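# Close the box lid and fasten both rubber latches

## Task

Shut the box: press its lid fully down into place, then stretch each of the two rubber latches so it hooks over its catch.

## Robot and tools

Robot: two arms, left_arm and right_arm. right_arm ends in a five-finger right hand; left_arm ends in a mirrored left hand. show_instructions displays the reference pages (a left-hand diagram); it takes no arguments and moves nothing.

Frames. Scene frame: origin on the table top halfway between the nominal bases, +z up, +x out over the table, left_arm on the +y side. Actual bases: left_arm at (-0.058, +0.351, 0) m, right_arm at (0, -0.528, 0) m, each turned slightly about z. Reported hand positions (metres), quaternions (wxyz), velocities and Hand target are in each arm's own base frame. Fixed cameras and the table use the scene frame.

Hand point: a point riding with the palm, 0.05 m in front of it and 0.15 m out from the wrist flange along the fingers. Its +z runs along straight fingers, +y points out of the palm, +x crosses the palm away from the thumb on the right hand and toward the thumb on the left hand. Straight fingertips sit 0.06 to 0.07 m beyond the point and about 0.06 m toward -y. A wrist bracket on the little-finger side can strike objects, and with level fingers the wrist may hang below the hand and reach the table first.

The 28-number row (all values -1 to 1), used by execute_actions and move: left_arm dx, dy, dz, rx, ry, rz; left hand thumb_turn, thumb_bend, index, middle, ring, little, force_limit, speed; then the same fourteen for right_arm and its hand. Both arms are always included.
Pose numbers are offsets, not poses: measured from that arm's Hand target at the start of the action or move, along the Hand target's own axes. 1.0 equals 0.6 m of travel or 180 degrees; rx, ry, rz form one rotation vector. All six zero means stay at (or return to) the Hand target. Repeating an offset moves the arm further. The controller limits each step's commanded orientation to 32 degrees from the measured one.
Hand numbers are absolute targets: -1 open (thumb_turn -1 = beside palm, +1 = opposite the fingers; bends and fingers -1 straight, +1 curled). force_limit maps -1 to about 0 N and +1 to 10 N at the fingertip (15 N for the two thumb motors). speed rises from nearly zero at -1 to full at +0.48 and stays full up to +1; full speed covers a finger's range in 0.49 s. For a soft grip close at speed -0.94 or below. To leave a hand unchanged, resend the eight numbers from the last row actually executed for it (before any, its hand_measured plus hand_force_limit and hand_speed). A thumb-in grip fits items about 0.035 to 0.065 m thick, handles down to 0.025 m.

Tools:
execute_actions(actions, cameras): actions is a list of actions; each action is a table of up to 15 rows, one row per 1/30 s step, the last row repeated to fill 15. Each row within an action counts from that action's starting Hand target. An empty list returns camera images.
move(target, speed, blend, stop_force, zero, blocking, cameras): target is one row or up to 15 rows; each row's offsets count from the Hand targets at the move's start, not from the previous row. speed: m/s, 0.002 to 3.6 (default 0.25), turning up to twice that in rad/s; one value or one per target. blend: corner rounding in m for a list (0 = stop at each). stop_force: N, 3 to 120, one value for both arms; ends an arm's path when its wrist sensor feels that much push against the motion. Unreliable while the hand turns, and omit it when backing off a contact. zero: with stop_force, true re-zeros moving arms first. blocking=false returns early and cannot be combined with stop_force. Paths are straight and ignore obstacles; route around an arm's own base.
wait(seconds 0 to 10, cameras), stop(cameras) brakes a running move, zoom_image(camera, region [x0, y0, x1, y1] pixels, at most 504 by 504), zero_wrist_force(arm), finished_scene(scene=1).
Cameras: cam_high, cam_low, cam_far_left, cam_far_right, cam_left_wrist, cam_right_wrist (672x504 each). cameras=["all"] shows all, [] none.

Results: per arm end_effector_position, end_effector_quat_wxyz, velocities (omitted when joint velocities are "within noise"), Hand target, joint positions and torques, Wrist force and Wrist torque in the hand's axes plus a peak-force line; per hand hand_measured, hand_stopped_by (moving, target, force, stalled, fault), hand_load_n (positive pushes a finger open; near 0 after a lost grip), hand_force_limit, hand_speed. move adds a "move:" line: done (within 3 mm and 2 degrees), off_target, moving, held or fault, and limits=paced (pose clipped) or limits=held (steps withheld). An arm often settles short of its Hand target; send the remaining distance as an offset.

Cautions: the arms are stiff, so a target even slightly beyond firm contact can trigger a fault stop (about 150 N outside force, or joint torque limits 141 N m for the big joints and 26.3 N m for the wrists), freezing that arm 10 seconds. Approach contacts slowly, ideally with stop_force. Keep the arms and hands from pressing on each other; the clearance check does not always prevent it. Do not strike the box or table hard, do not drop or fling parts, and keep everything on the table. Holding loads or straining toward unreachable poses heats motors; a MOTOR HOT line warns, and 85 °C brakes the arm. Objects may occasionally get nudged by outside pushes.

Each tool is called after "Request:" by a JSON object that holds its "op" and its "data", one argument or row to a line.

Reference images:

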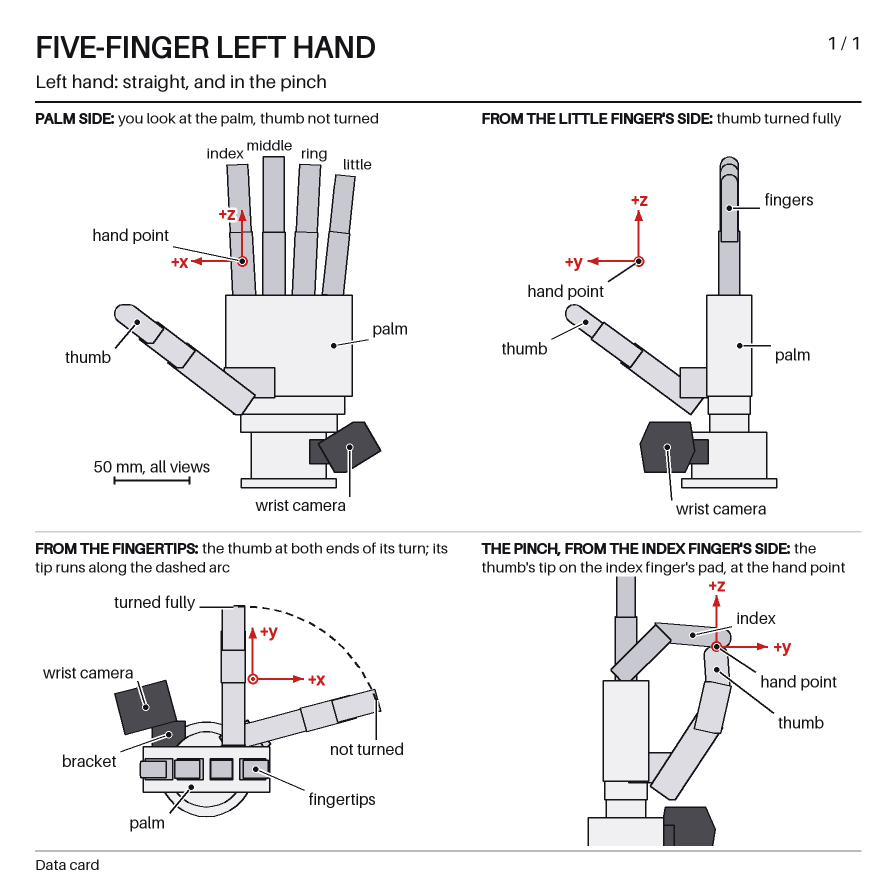

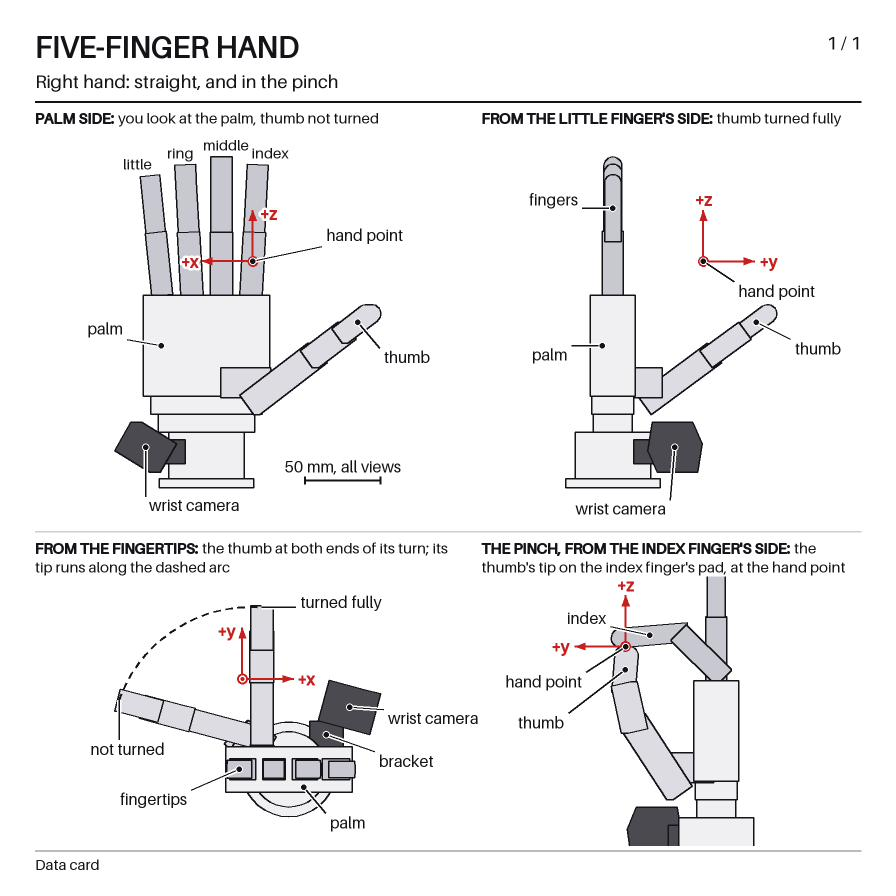

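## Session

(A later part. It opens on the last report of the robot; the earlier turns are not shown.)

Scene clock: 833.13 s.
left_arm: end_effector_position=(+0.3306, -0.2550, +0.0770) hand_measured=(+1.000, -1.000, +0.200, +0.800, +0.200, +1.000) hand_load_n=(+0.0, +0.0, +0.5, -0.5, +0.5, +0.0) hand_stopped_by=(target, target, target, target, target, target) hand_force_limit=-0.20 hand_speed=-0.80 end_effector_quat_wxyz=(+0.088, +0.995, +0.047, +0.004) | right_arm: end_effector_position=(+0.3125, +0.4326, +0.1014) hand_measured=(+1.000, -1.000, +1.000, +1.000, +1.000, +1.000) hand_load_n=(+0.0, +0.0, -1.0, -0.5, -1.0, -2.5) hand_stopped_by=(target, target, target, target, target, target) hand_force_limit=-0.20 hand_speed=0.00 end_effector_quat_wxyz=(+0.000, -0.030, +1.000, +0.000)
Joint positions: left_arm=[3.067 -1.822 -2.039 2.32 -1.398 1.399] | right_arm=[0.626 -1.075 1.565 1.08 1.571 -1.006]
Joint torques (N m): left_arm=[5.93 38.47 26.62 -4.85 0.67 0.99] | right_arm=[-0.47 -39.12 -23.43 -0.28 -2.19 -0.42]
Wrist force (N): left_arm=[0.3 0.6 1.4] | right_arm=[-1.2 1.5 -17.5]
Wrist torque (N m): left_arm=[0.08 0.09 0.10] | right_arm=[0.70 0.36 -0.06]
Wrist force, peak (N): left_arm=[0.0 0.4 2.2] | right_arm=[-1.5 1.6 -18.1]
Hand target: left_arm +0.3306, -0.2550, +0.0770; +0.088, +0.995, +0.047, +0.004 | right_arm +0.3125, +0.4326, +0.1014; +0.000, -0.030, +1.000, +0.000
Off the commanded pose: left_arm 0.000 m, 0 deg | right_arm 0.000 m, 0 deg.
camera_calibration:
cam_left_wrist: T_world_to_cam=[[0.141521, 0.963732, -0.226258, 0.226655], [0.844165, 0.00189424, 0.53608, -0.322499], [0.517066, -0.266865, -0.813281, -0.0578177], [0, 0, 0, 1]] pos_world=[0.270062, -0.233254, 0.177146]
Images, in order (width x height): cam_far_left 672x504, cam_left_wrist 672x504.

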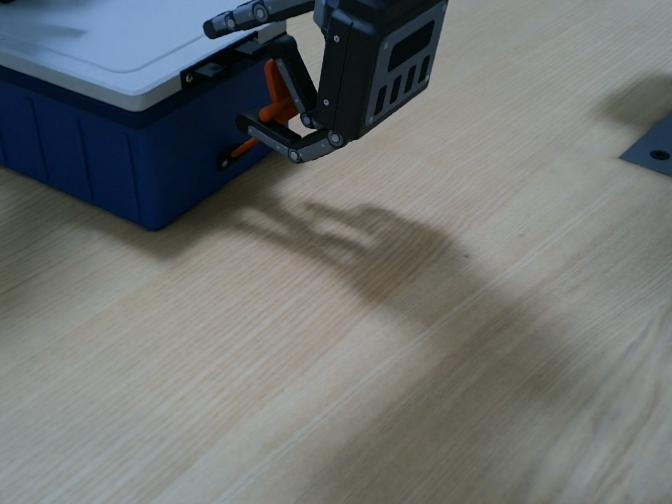

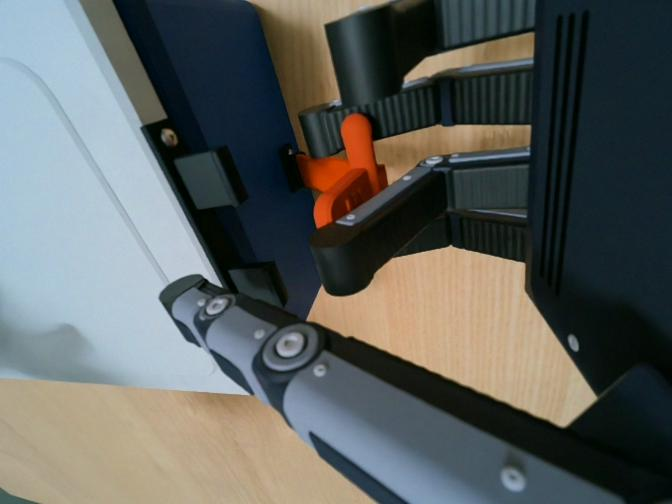

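Request:
{"op": "execute_actions", "data": {
  "actions": [
    [[0,0,0,0,0,0,1,-0.6,0.2,0.8,0.2,1,-0.2,-0.8,0,0,0,0,0,0,1,-1,1,1,1,1,-0.2,0]]
  ],
  "cameras": ["cam_far_left","cam_left_wrist"]
}}

Request:
{"op": "zoom_image", "data": {
  "camera": "cam_far_left",
  "region": [140, 0, 440, 200]
}}

Request:
{"op": "zoom_image", "data": {
  "camera": "cam_left_wrist",
  "region": [120, 60, 540, 400]
}}

Scene clock: 839.27 s.
left_arm: end_effector_position=(+0.3306, -0.2550, +0.0770) hand_measured=(+1.000, -0.670, +0.200, +0.800, +0.200, +1.000) hand_load_n=(+0.0, +7.0, +0.5, -0.5, +0.5, +0.0) hand_stopped_by=(target, force, target, target, target, target) hand_force_limit=-0.20 hand_speed=-0.80 end_effector_quat_wxyz=(+0.088, +0.995, +0.047, +0.004) | right_arm: end_effector_position=(+0.3125, +0.4326, +0.1014) hand_measured=(+1.000, -1.000, +1.000, +1.000, +1.000, +1.000) hand_load_n=(+0.0, -0.5, -1.0, -0.5, -1.0, -2.5) hand_stopped_by=(target, target, target, target, target, target) hand_force_limit=-0.20 hand_speed=0.00 end_effector_quat_wxyz=(+0.000, -0.030, +1.000, +0.000)
Joint positions: left_arm=[3.067 -1.822 -2.039 2.32 -1.398 1.399] | right_arm=[0.626 -1.075 1.565 1.08 1.571 -1.006]
Joint torques (N m): left_arm=[5.21 37.08 25.67 -4.7 0.49 0.95] | right_arm=[-0.78 -38.9 -23.21 -0.39 -2.21 -0.37]
Wrist force (N): left_arm=[0.1 4.3 -1.4] | right_arm=[-0.9 1.4 -16.6]
Wrist torque (N m): left_arm=[0.14 0.04 0.06] | right_arm=[0.71 0.37 -0.06]
Wrist force, peak (N): left_arm=[0.6 4.6 -2.4] | right_arm=[-1.4 1.7 -18.0]
Hand target: left_arm +0.3306, -0.2550, +0.0770; +0.088, +0.995, +0.047, +0.004 | right_arm +0.3125, +0.4326, +0.1014; +0.000, -0.030, +1.000, +0.000
Off the commanded pose: left_arm 0.000 m, 0 deg | right_arm 0.000 m, 0 deg.
camera_calibration:
cam_left_wrist: T_world_to_cam=[[0.141521, 0.963732, -0.226258, 0.226678], [0.844165, 0.00189424, 0.53608, -0.322553], [0.517066, -0.266865, -0.813281, -0.0577363], [0, 0, 0, 1]] pos_world=[0.270062, -0.233254, 0.177246]
Images, in order (width x height): cam_far_left 672x504, cam_left_wrist 672x504.

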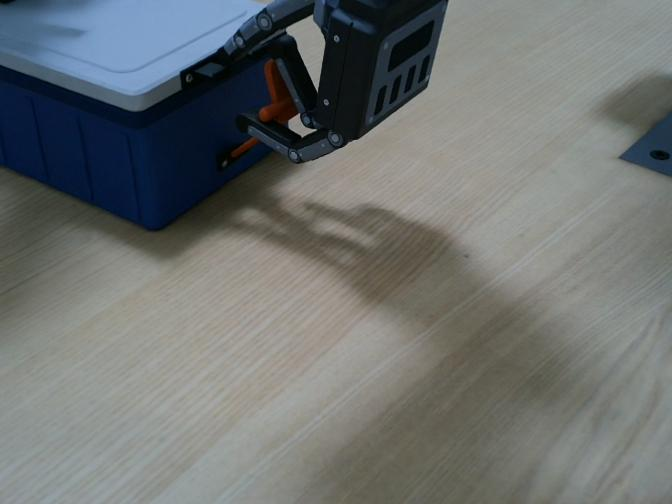

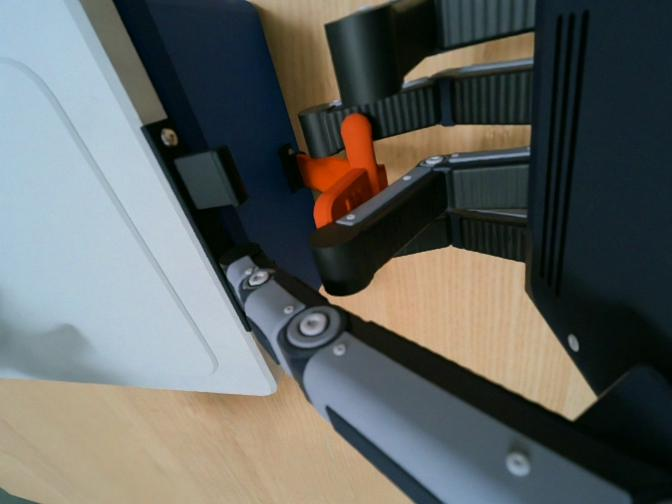

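Scaled by 1.680 from the camera's 672x504 image, which has a finer 960x720 frame.

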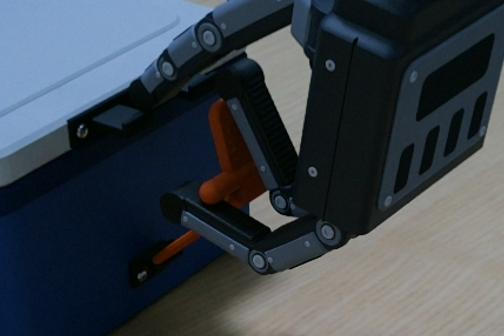

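Scaled by 1.200 from the camera's 672x504 image, which has a finer 960x720 frame.

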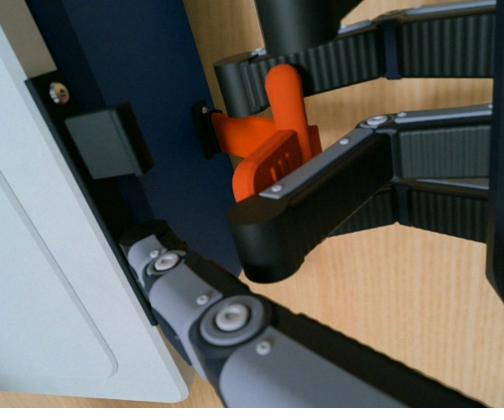

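Request:
{"op": "move", "data": {
  "target": [
    [0,0,0,0,0,0,1,-1,0.2,0.8,0.2,1,-0.2,-0.6,0,0,0,0,0,0,1,-1,1,1,1,1,-0.2,0],
    [0,-0.0145,0.011,-0.111,0,0,1,-1,0.2,0.8,0.2,1,-0.2,-0.6,0,0,0,0,0,0,1,-1,1,1,1,1,-0.2,0]
  ],
  "speed": 0.08,
  "cameras": ["cam_far_left","cam_left_wrist"]
}}

Request:
{"op": "zoom_image", "data": {
  "camera": "cam_far_left",
  "region": [140, 0, 440, 200]
}}

Request:
{"op": "zoom_image", "data": {
  "camera": "cam_left_wrist",
  "region": [120, 60, 540, 400]
}}

Scene clock: 860.17 s.
left_arm: end_effector_position=(+0.3298, -0.2476, +0.0689) hand_measured=(+1.000, -1.000, +0.200, +0.800, +0.200, +1.000) hand_load_n=(+0.0, +0.0, +0.0, +0.0, +0.0, +0.0) hand_stopped_by=(target, target, target, target, target, target) hand_force_limit=-0.20 hand_speed=-0.60 end_effector_quat_wxyz=(+0.259, +0.965, +0.046, +0.012) | right_arm: end_effector_position=(+0.3125, +0.4326, +0.1014) hand_measured=(+1.000, -1.000, +1.000, +1.000, +1.000, +1.000) hand_load_n=(+0.0, +0.0, -1.0, -0.5, -1.0, -3.0) hand_stopped_by=(target, target, target, target, target, target) hand_force_limit=-0.20 hand_speed=0.00 end_effector_quat_wxyz=(+0.000, -0.030, +1.000, +0.000)
Joint positions: left_arm=[3.36 -1.883 -2.207 2.448 -1.051 1.713] | right_arm=[0.626 -1.075 1.565 1.08 1.571 -1.006]
Joint torques (N m): left_arm=[-9.68 39.47 23.59 -4.76 -0.83 -1.31] | right_arm=[-0.53 -39.78 -23.61 -0.44 -2.37 -0.31]
Wrist force (N): left_arm=[0.1 -0.7 0.6] | right_arm=[-1.1 1.3 -16.8]
Wrist torque (N m): left_arm=[0.07 0.06 0.13] | right_arm=[0.69 0.39 -0.07]
Wrist force, peak (N): left_arm=[0.6 4.6 -2.7] | right_arm=[-1.5 1.5 -18.0]
Hand target: left_arm +0.3299, -0.2476, +0.0690; +0.259, +0.965, +0.046, +0.012 | right_arm +0.3125, +0.4326, +0.1014; +0.000, -0.030, +1.000, +0.000
Off the commanded pose: left_arm 0.000 m, 0 deg | right_arm 0.000 m, 0 deg.
move: done
camera_calibration:
cam_left_wrist: T_world_to_cam=[[0.154004, 0.830105, -0.535919, 0.201934], [0.826482, 0.18902, 0.530282, -0.264998], [0.541489, -0.524593, -0.656957, -0.144615], [0, 0, 0, 1]] pos_world=[0.266225, -0.193401, 0.153738]
Images, in order (width x height): cam_far_left 672x504, cam_left_wrist 672x504.

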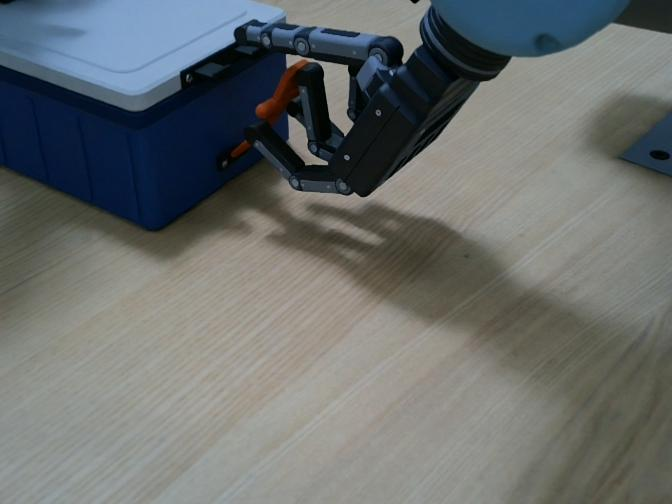

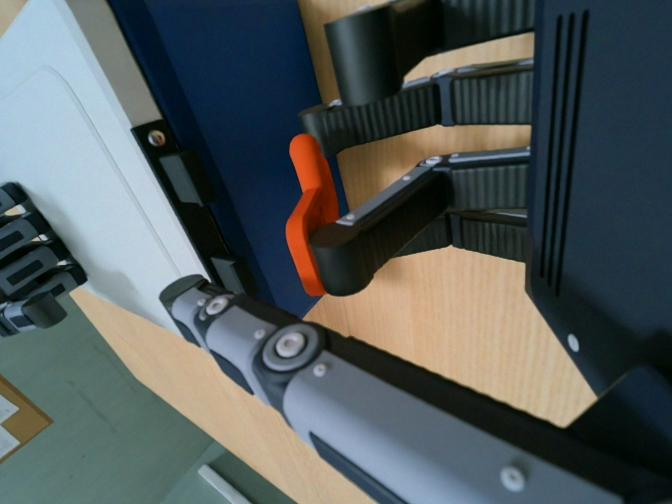

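Scaled by 1.680 from the camera's 672x504 image, which has a finer 960x720 frame.

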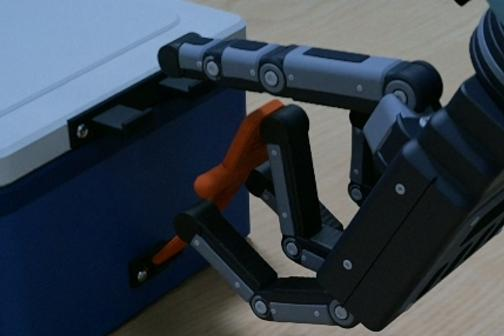

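Scaled by 1.200 from the camera's 672x504 image, which has a finer 960x720 frame.

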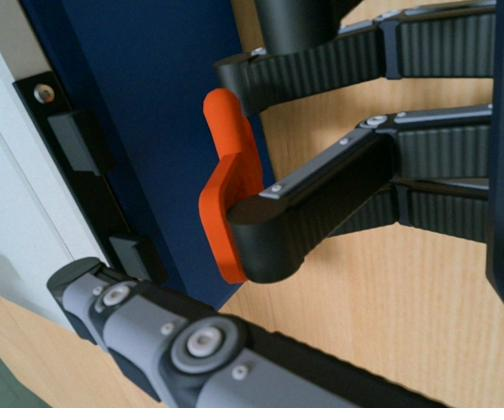

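Request:
{"op": "execute_actions", "data": {
  "actions": [
    [[0,0,0,0,0,0,1,-0.7,0.2,0.8,0.2,1,-0.2,-0.8,0,0,0,0,0,0,1,-1,1,1,1,1,-0.2,0]]
  ],
  "cameras": ["cam_far_left","cam_left_wrist"]
}}

Request:
{"op": "zoom_image", "data": {
  "camera": "cam_far_left",
  "region": [140, 0, 440, 200]
}}

Request:
{"op": "zoom_image", "data": {
  "camera": "cam_left_wrist",
  "region": [120, 60, 540, 400]
}}

Scene clock: 865.80 s.
left_arm: end_effector_position=(+0.3299, -0.2476, +0.0690) hand_measured=(+1.000, -0.700, +0.200, +0.800, +0.200, +1.000) hand_load_n=(+0.0, +0.0, +0.0, +0.0, +0.0, +0.0) hand_stopped_by=(target, target, target, target, target, target) hand_force_limit=-0.20 hand_speed=-0.80 end_effector_quat_wxyz=(+0.259, +0.965, +0.046, +0.012) | right_arm: end_effector_position=(+0.3125, +0.4326, +0.1014) hand_measured=(+1.000, -1.000, +1.000, +1.000, +1.000, +1.000) hand_load_n=(+0.0, +0.0, -1.0, -0.5, -1.0, -2.5) hand_stopped_by=(target, target, target, target, target, target) hand_force_limit=-0.20 hand_speed=0.00 end_effector_quat_wxyz=(+0.000, -0.030, +1.000, +0.000)
Joint positions: left_arm=[3.36 -1.883 -2.207 2.448 -1.051 1.713] | right_arm=[0.626 -1.075 1.565 1.08 1.571 -1.006]
Joint torques (N m): left_arm=[-9.04 38.44 22.91 -4.99 0.74 -0.78] | right_arm=[-1.42 -39.39 -23.41 -0.46 -2.45 -0.26]
Wrist force (N): left_arm=[-0.1 -0.8 0.6] | right_arm=[-1.2 1.4 -16.8]
Wrist torque (N m): left_arm=[0.07 0.08 0.12] | right_arm=[0.71 0.42 -0.07]
Wrist force, peak (N): left_arm=[-0.2 -1.1 0.5] | right_arm=[-1.3 1.6 -18.1]
Hand target: left_arm +0.3299, -0.2476, +0.0690; +0.259, +0.965, +0.046, +0.012 | right_arm +0.3125, +0.4326, +0.1014; +0.000, -0.030, +1.000, +0.000
Off the commanded pose: left_arm 0.000 m, 0 deg | right_arm 0.000 m, 0 deg.
camera_calibration:
cam_left_wrist: T_world_to_cam=[[0.154239, 0.83008, -0.535889, 0.201901], [0.826386, 0.188912, 0.530471, -0.265157], [0.541569, -0.52467, -0.656829, -0.144659], [0, 0, 0, 1]] pos_world=[0.266323, -0.193401, 0.153838]
Images, in order (width x height): cam_far_left 672x504, cam_left_wrist 672x504.

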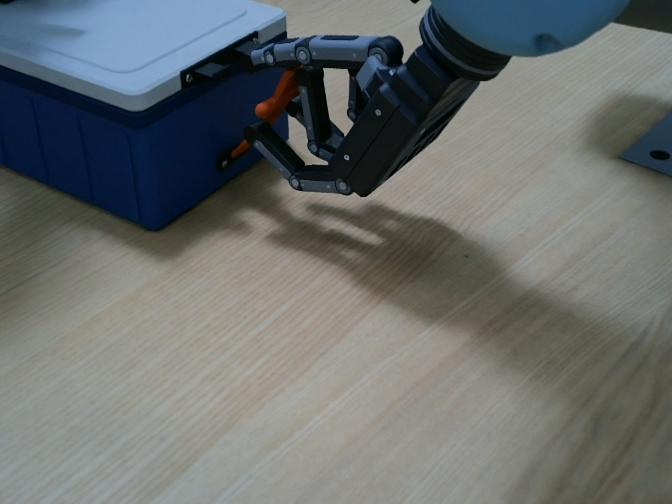

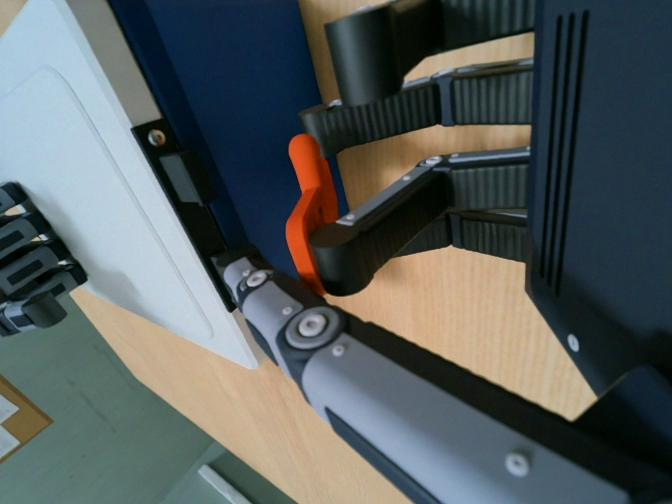

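Scaled by 1.680 from the camera's 672x504 image, which has a finer 960x720 frame.

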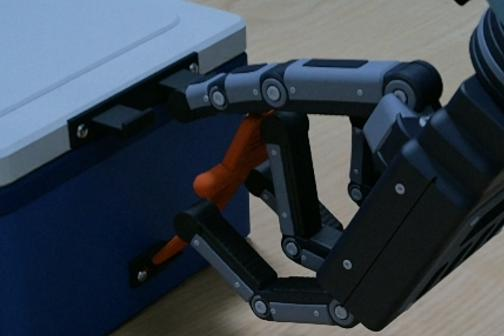

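Scaled by 1.200 from the camera's 672x504 image, which has a finer 960x720 frame.

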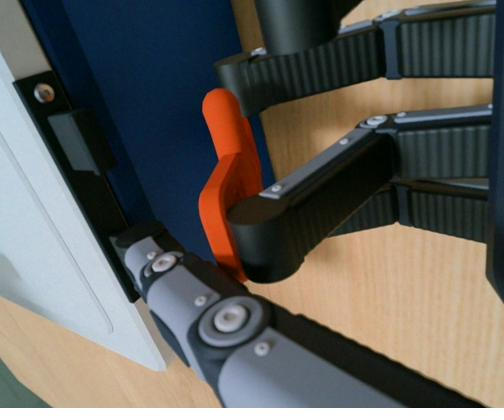

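Request:
{"op": "execute_actions", "data": {
  "actions": [
    [[0,0,0,0,0,0,1,-0.5,0.2,0.8,0.2,1,-0.2,-0.85,0,0,0,0,0,0,1,-1,1,1,1,1,-0.2,0]]
  ],
  "cameras": ["cam_far_left","cam_left_wrist"]
}}

Request:
{"op": "zoom_image", "data": {
  "camera": "cam_far_left",
  "region": [140, 0, 440, 200]
}}

Request:
{"op": "zoom_image", "data": {
  "camera": "cam_left_wrist",
  "region": [120, 60, 540, 400]
}}

Scene clock: 871.53 s.
left_arm: end_effector_position=(+0.3299, -0.2476, +0.0690) hand_measured=(+1.000, -0.568, +0.200, +0.800, +0.200, +1.000) hand_load_n=(+2.5, +6.5, +0.0, -0.5, +0.5, +0.0) hand_stopped_by=(target, force, target, target, target, target) hand_force_limit=-0.20 hand_speed=-0.85 end_effector_quat_wxyz=(+0.259, +0.965, +0.046, +0.012) | right_arm: end_effector_position=(+0.3125, +0.4326, +0.1014) hand_measured=(+1.000, -1.000, +1.000, +1.000, +1.000, +1.000) hand_load_n=(+0.0, +0.0, -1.5, -0.5, -1.0, -2.5) hand_stopped_by=(target, target, target, target, target, target) hand_force_limit=-0.20 hand_speed=0.00 end_effector_quat_wxyz=(+0.000, -0.030, +1.000, +0.000)
Joint positions: left_arm=[3.36 -1.883 -2.207 2.448 -1.051 1.713] | right_arm=[0.626 -1.075 1.565 1.08 1.571 -1.006]
Joint torques (N m): left_arm=[-8.21 37.57 22.45 -4.87 -0.72 -0.91] | right_arm=[-1.1 -38.86 -23.01 -0.41 -2.39 -0.16]
Wrist force (N): left_arm=[-0.1 -0.5 0.9] | right_arm=[-1.1 1.3 -16.9]
Wrist torque (N m): left_arm=[0.10 0.10 0.11] | right_arm=[0.70 0.41 -0.07]
Wrist force, peak (N): left_arm=[-0.1 -0.8 1.1] | right_arm=[-1.6 1.4 -18.1]
Hand target: left_arm +0.3299, -0.2476, +0.0690; +0.259, +0.965, +0.046, +0.012 | right_arm +0.3125, +0.4326, +0.1014; +0.000, -0.030, +1.000, +0.000
Off the commanded pose: left_arm 0.000 m, 0 deg | right_arm 0.000 m, 0 deg.
camera_calibration:
cam_left_wrist: T_world_to_cam=[[0.154239, 0.83008, -0.535889, 0.201901], [0.826386, 0.188912, 0.530471, -0.265157], [0.541569, -0.52467, -0.656829, -0.144659], [0, 0, 0, 1]] pos_world=[0.266323, -0.193401, 0.153838]
Images, in order (width x height): cam_far_left 672x504, cam_left_wrist 672x504.

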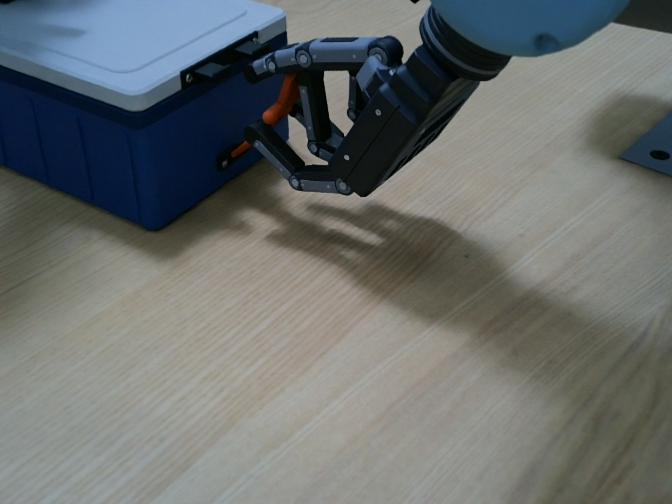

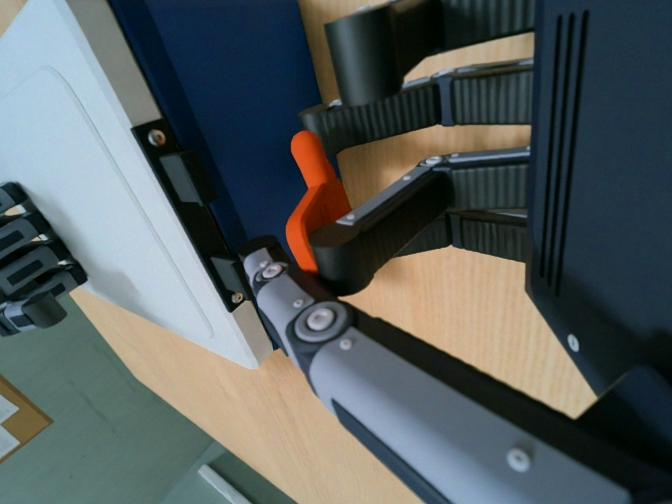

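Scaled by 1.680 from the camera's 672x504 image, which has a finer 960x720 frame.

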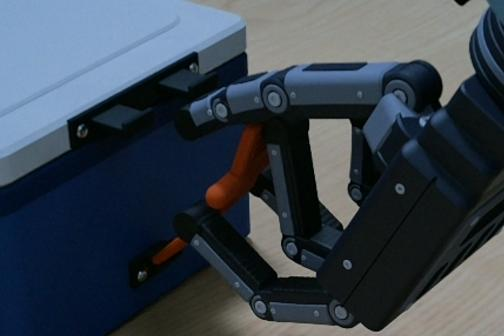

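Scaled by 1.200 from the camera's 672x504 image, which has a finer 960x720 frame.

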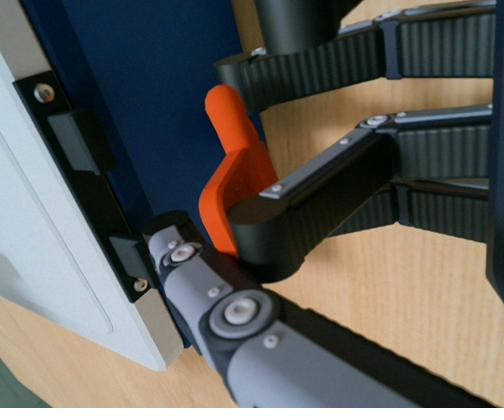

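Request:
{"op": "execute_actions", "data": {
  "actions": [
    [[0,0,0,0,0,0,1,-0.75,0.2,0.8,0.2,1,-0.2,-0.8,0,0,0,0,0,0,1,-1,1,1,1,1,-0.2,0]],
    [[0,0,0,0,0,0,1,-0.75,0.2,0.65,0.2,1,-0.2,-0.8,0,0,0,0,0,0,1,-1,1,1,1,1,-0.2,0]]
  ],
  "cameras": ["cam_far_left","cam_left_wrist"]
}}

Request:
{"op": "zoom_image", "data": {
  "camera": "cam_far_left",
  "region": [140, 0, 440, 200]
}}

Request:
{"op": "zoom_image", "data": {
  "camera": "cam_left_wrist",
  "region": [120, 60, 540, 400]
}}

Scene clock: 882.73 s.
left_arm: end_effector_position=(+0.3299, -0.2476, +0.0690) hand_measured=(+1.000, -0.750, +0.200, +0.650, +0.200, +1.000) hand_load_n=(+0.0, +0.5, +0.0, -1.0, +0.0, +0.0) hand_stopped_by=(target, target, target, target, target, target) hand_force_limit=-0.20 hand_speed=-0.80 end_effector_quat_wxyz=(+0.259, +0.965, +0.046, +0.012) | right_arm: end_effector_position=(+0.3125, +0.4326, +0.1014) hand_measured=(+1.000, -1.000, +1.000, +1.000, +1.000, +1.000) hand_load_n=(+0.0, +0.0, -1.5, -0.5, -1.5, -2.5) hand_stopped_by=(target, target, target, target, target, target) hand_force_limit=-0.20 hand_speed=0.00 end_effector_quat_wxyz=(+0.000, -0.030, +1.000, +0.000)
Joint positions: left_arm=[3.36 -1.883 -2.207 2.448 -1.051 1.713] | right_arm=[0.626 -1.075 1.565 1.08 1.571 -1.006]
Joint torques (N m): left_arm=[-6.86 37.5 21.68 -4.8 -0.76 -0.91] | right_arm=[-0.95 -39.21 -23.04 -0.23 -2.24 -0.17]
Wrist force (N): left_arm=[0.1 -0.7 -0.4] | right_arm=[-1.7 1.5 -17.9]
Wrist torque (N m): left_arm=[0.07 0.06 0.12] | right_arm=[0.72 0.43 -0.08]
Wrist force, peak (N): left_arm=[0.0 -0.9 1.2] | right_arm=[-1.6 1.5 -18.0]
Hand target: left_arm +0.3299, -0.2476, +0.0690; +0.259, +0.965, +0.046, +0.012 | right_arm +0.3125, +0.4326, +0.1014; +0.000, -0.030, +1.000, +0.000
Off the commanded pose: left_arm 0.000 m, 0 deg | right_arm 0.000 m, 0 deg.
camera_calibration:
cam_left_wrist: T_world_to_cam=[[0.154239, 0.83008, -0.535889, 0.201901], [0.826386, 0.188912, 0.530471, -0.265157], [0.541569, -0.52467, -0.656829, -0.144659], [0, 0, 0, 1]] pos_world=[0.266323, -0.193401, 0.153838]
Images, in order (width x height): cam_far_left 672x504, cam_left_wrist 672x504.

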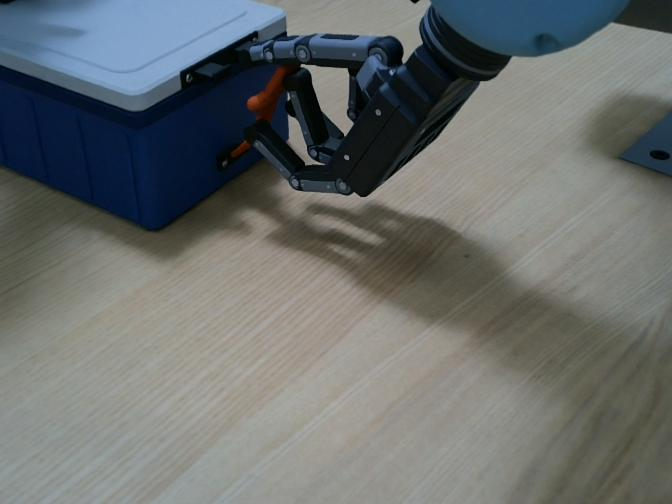

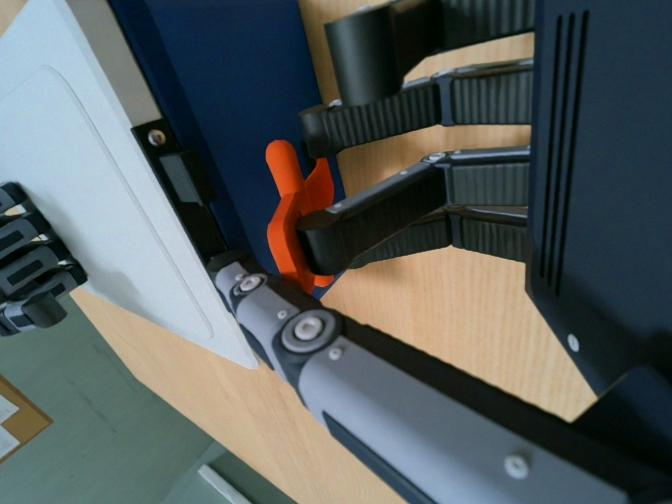

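Scaled by 1.680 from the camera's 672x504 image, which has a finer 960x720 frame.

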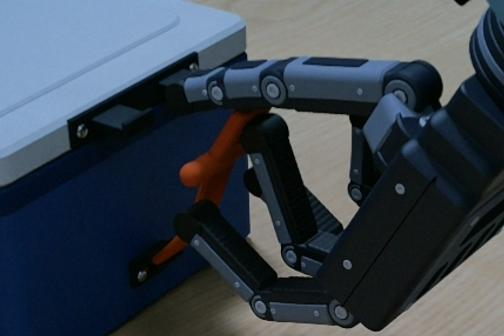

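Scaled by 1.200 from the camera's 672x504 image, which has a finer 960x720 frame.

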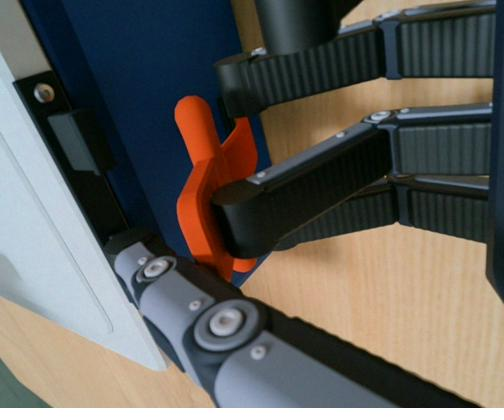

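Request:
{"op": "execute_actions", "data": {
  "actions": [
    [[0,0,0,0,0,0,1,-0.4,0.2,0.65,0.2,1,-0.2,-0.85,0,0,0,0,0,0,1,-1,1,1,1,1,-0.2,0]]
  ],
  "cameras": ["cam_far_left","cam_left_wrist"]
}}

Request:
{"op": "zoom_image", "data": {
  "camera": "cam_far_left",
  "region": [140, 0, 440, 200]
}}

Request:
{"op": "zoom_image", "data": {
  "camera": "cam_left_wrist",
  "region": [120, 60, 540, 400]
}}

Scene clock: 887.20 s.
left_arm: end_effector_position=(+0.3299, -0.2476, +0.0690) hand_measured=(+1.000, -0.610, +0.200, +0.650, +0.200, +1.000) hand_load_n=(+1.5, +6.5, +0.0, +5.5, +0.0, +0.0) hand_stopped_by=(target, force, target, target, target, target) hand_force_limit=-0.20 hand_speed=-0.85 end_effector_quat_wxyz=(+0.259, +0.965, +0.046, +0.012) | right_arm: end_effector_position=(+0.3125, +0.4326, +0.1014) hand_measured=(+1.000, -1.000, +1.000, +1.000, +1.000, +1.000) hand_load_n=(+0.0, +0.0, -1.5, -0.5, -1.5, -2.5) hand_stopped_by=(target, target, target, target, target, target) hand_force_limit=-0.20 hand_speed=0.00 end_effector_quat_wxyz=(+0.000, -0.030, +1.000, +0.000)
Joint positions: left_arm=[3.36 -1.883 -2.207 2.448 -1.051 1.713] | right_arm=[0.626 -1.075 1.565 1.08 1.571 -1.006]
Joint torques (N m): left_arm=[-5.38 37.44 21.49 -4.73 -0.75 -0.85] | right_arm=[-0.49 -39.39 -23.27 -0.43 -2.44 -0.31]
Wrist force (N): left_arm=[0.1 -1.1 0.7] | right_arm=[-1.1 1.3 -16.6]
Wrist torque (N m): left_arm=[0.04 0.08 0.13] | right_arm=[0.69 0.39 -0.07]
Wrist force, peak (N): left_arm=[0.1 -1.1 0.7] | right_arm=[-1.4 1.4 -18.0]
Hand target: left_arm +0.3299, -0.2476, +0.0690; +0.259, +0.965, +0.046, +0.012 | right_arm +0.3125, +0.4326, +0.1014; +0.000, -0.030, +1.000, +0.000
Off the commanded pose: left_arm 0.000 m, 0 deg | right_arm 0.000 m, 0 deg.
camera_calibration:
cam_left_wrist: T_world_to_cam=[[0.154239, 0.83008, -0.535889, 0.201901], [0.826386, 0.188912, 0.530471, -0.265157], [0.541569, -0.52467, -0.656829, -0.144659], [0, 0, 0, 1]] pos_world=[0.266323, -0.193401, 0.153838]
Images, in order (width x height): cam_far_left 672x504, cam_left_wrist 672x504.

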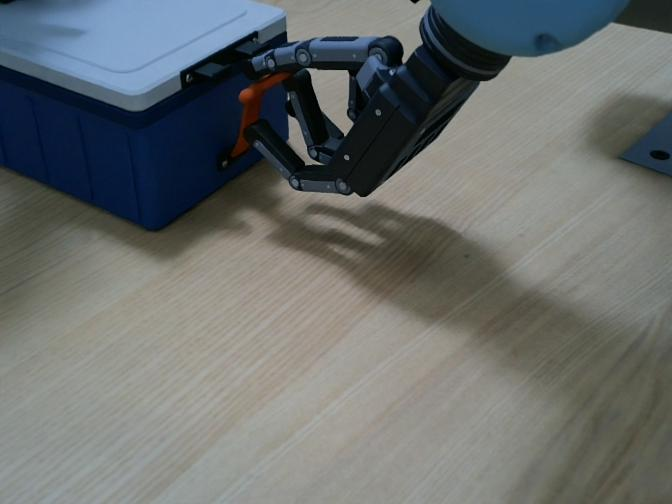

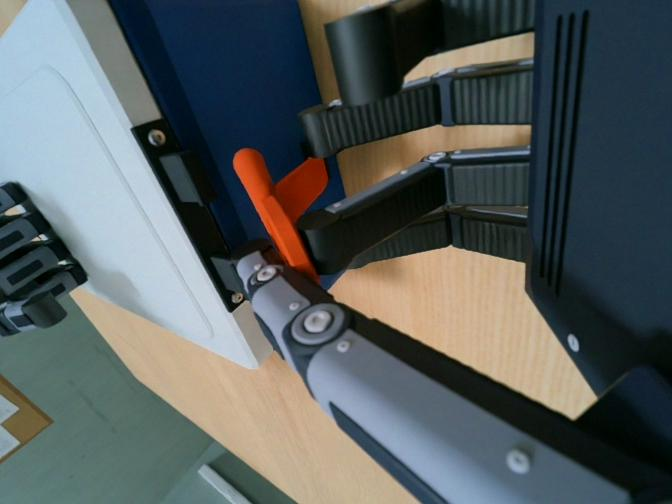

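Scaled by 1.680 from the camera's 672x504 image, which has a finer 960x720 frame.

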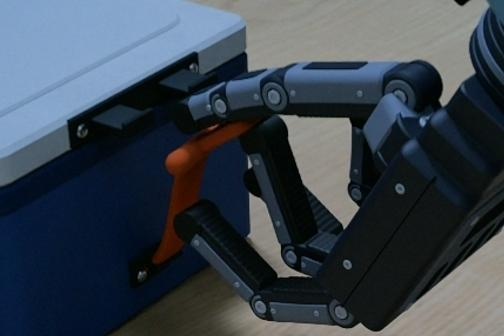

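Scaled by 1.200 from the camera's 672x504 image, which has a finer 960x720 frame.

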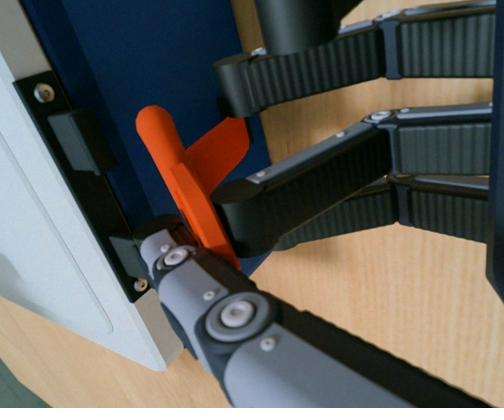

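Request:
{"op": "move", "data": {
  "target": [
    [0,0,0,0,0,0,1,-0.8,0.2,0.65,0.2,1,-0.2,-0.6,0,0,0,0,0,0,1,-1,1,1,1,1,-0.2,0],
    [0,-0.002,-0.008,0,0,0,1,-0.8,0.2,0.5,0.2,1,-0.2,-0.6,0,0,0,0,0,0,1,-1,1,1,1,1,-0.2,0]
  ],
  "speed": 0.08,
  "cameras": ["cam_far_left","cam_left_wrist"]
}}

Request:
{"op": "zoom_image", "data": {
  "camera": "cam_far_left",
  "region": [140, 0, 440, 200]
}}

Request:
{"op": "zoom_image", "data": {
  "camera": "cam_left_wrist",
  "region": [120, 60, 540, 400]
}}

Scene clock: 909.93 s.
left_arm: end_effector_position=(+0.3296, -0.2441, +0.0726) hand_measured=(+1.000, -0.800, +0.200, +0.500, +0.200, +1.000) hand_load_n=(+0.0, +0.0, +0.0, +0.0, +0.0, +0.0) hand_stopped_by=(target, target, target, target, target, target) hand_force_limit=-0.20 hand_speed=-0.60 end_effector_quat_wxyz=(+0.259, +0.965, +0.046, +0.012) | right_arm: end_effector_position=(+0.3125, +0.4326, +0.1014) hand_measured=(+1.000, -1.000, +1.000, +1.000, +1.000, +1.000) hand_load_n=(+0.0, +0.0, -1.0, -0.5, -1.0, -2.5) hand_stopped_by=(target, target, target, target, target, target) hand_force_limit=-0.20 hand_speed=0.00 end_effector_quat_wxyz=(+0.000, -0.030, +1.000, +0.000)
Joint positions: left_arm=[3.373 -1.874 -2.209 2.433 -1.052 1.728] | right_arm=[0.626 -1.075 1.565 1.08 1.571 -1.006]
Joint torques (N m): left_arm=[-9.53 13.69 1.7 0.4 -0.11 -1.06] | right_arm=[-0.6 -38.35 -23.49 -0.5 -2.38 -0.24]
Wrist force (N): left_arm=[-0.2 -0.6 0.5] | right_arm=[-1.3 1.4 -17.3]
Wrist torque (N m): left_arm=[0.08 0.10 0.05] | right_arm=[0.71 0.41 -0.07]
Wrist force, peak (N): left_arm=[0.0 -1.2 0.7] | right_arm=[-1.5 1.4 -18.1]
Hand target: left_arm +0.3296, -0.2441, +0.0725; +0.259, +0.965, +0.046, +0.012 | right_arm +0.3125, +0.4326, +0.1014; +0.000, -0.030, +1.000, +0.000
Off the commanded pose: left_arm 0.000 m, 0 deg | right_arm 0.000 m, 0 deg.
move: done
camera_calibration:
cam_left_wrist: T_world_to_cam=[[0.154185, 0.830132, -0.535825, 0.201015], [0.826331, 0.188967, 0.530537, -0.267393], [0.541668, -0.52457, -0.656828, -0.140421], [0, 0, 0, 1]] pos_world=[0.266023, -0.190001, 0.157338]
Images, in order (width x height): cam_far_left 672x504, cam_left_wrist 672x504.

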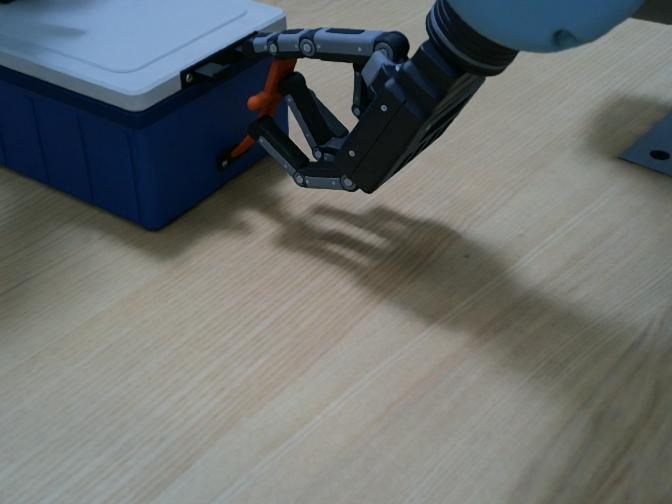

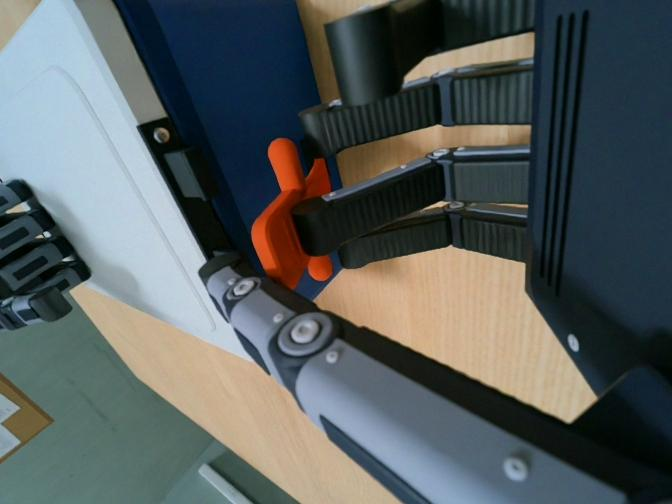

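Scaled by 1.680 from the camera's 672x504 image, which has a finer 960x720 frame.

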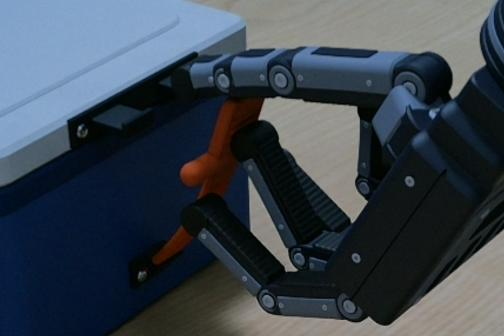

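Scaled by 1.200 from the camera's 672x504 image, which has a finer 960x720 frame.

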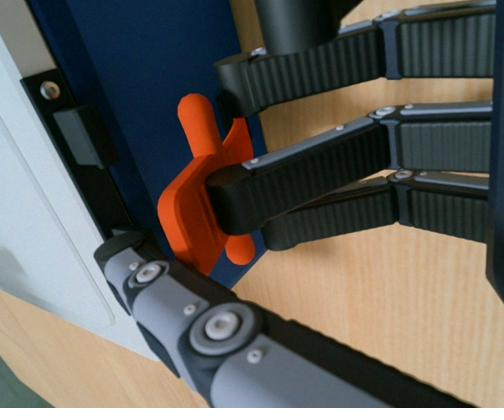

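Request:
{"op": "execute_actions", "data": {
  "actions": [
    [[0,0,0,0,0,0,1,-0.3,0.2,0.5,0.2,1,-0.2,-0.85,0,0,0,0,0,0,1,-1,1,1,1,1,-0.2,0]]
  ],
  "cameras": ["cam_far_left","cam_left_wrist"]
}}

Request:
{"op": "zoom_image", "data": {
  "camera": "cam_far_left",
  "region": [140, 0, 440, 200]
}}

Request:
{"op": "zoom_image", "data": {
  "camera": "cam_left_wrist",
  "region": [120, 60, 540, 400]
}}

Scene clock: 913.80 s.
left_arm: end_effector_position=(+0.3296, -0.2441, +0.0725) hand_measured=(+1.000, -0.540, +0.200, +0.500, +0.200, +1.000) hand_load_n=(+2.0, +7.0, +0.0, +5.0, +0.0, +0.0) hand_stopped_by=(target, force, target, target, target, target) hand_force_limit=-0.20 hand_speed=-0.85 end_effector_quat_wxyz=(+0.259, +0.965, +0.046, +0.012) | right_arm: end_effector_position=(+0.3125, +0.4326, +0.1014) hand_measured=(+1.000, -1.000, +1.000, +1.000, +1.000, +1.000) hand_load_n=(+0.0, +0.0, -1.5, +0.0, -1.0, -2.5) hand_stopped_by=(target, target, target, target, target, target) hand_force_limit=-0.20 hand_speed=0.00 end_effector_quat_wxyz=(+0.000, -0.030, +1.000, +0.000)
Joint positions: left_arm=[3.373 -1.874 -2.209 2.433 -1.052 1.728] | right_arm=[0.626 -1.075 1.565 1.08 1.571 -1.006]
Joint torques (N m): left_arm=[-9.65 13.99 18.29 0.33 1.46 -1.02] | right_arm=[-0.54 -39.58 -22.76 -0.59 -2.48 -0.05]
Wrist force (N): left_arm=[0.1 -1.0 0.2] | right_arm=[-1.5 1.4 -17.7]
Wrist torque (N m): left_arm=[0.06 0.06 0.07] | right_arm=[0.70 0.41 -0.07]
Wrist force, peak (N): left_arm=[0.0 -1.0 0.6] | right_arm=[-1.6 1.3 -18.1]
Hand target: left_arm +0.3296, -0.2441, +0.0725; +0.259, +0.965, +0.046, +0.012 | right_arm +0.3125, +0.4326, +0.1014; +0.000, -0.030, +1.000, +0.000
Off the commanded pose: left_arm 0.000 m, 0 deg | right_arm 0.000 m, 0 deg.
camera_calibration:
cam_left_wrist: T_world_to_cam=[[0.154239, 0.83008, -0.535889, 0.201001], [0.826386, 0.188912, 0.530471, -0.267408], [0.541569, -0.52467, -0.656829, -0.140414], [0, 0, 0, 1]] pos_world=[0.266023, -0.190001, 0.157338]
Images, in order (width x height): cam_far_left 672x504, cam_left_wrist 672x504.

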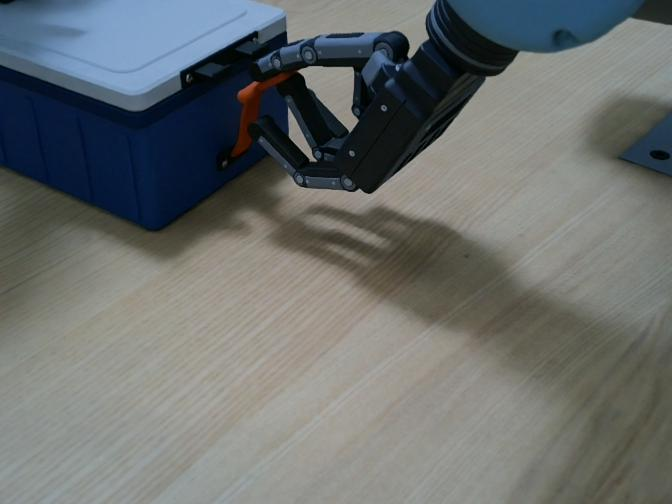

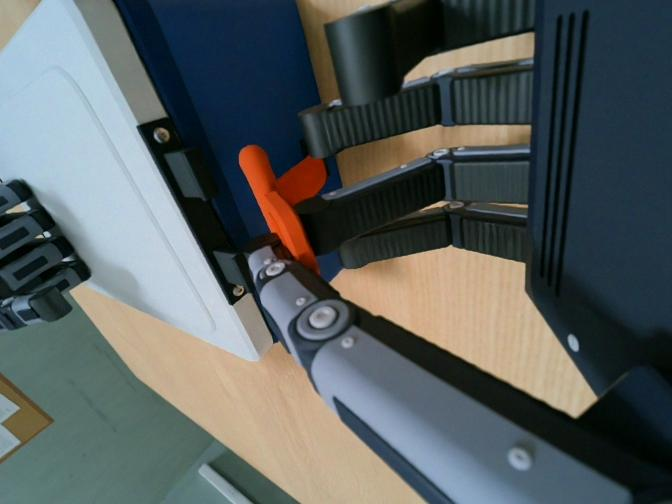

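Scaled by 1.680 from the camera's 672x504 image, which has a finer 960x720 frame.

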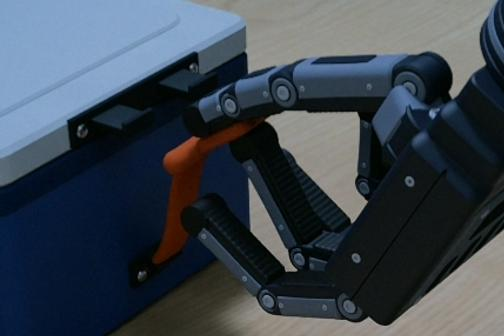

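Scaled by 1.200 from the camera's 672x504 image, which has a finer 960x720 frame.

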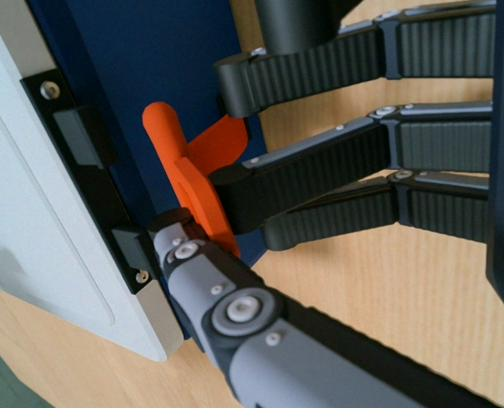

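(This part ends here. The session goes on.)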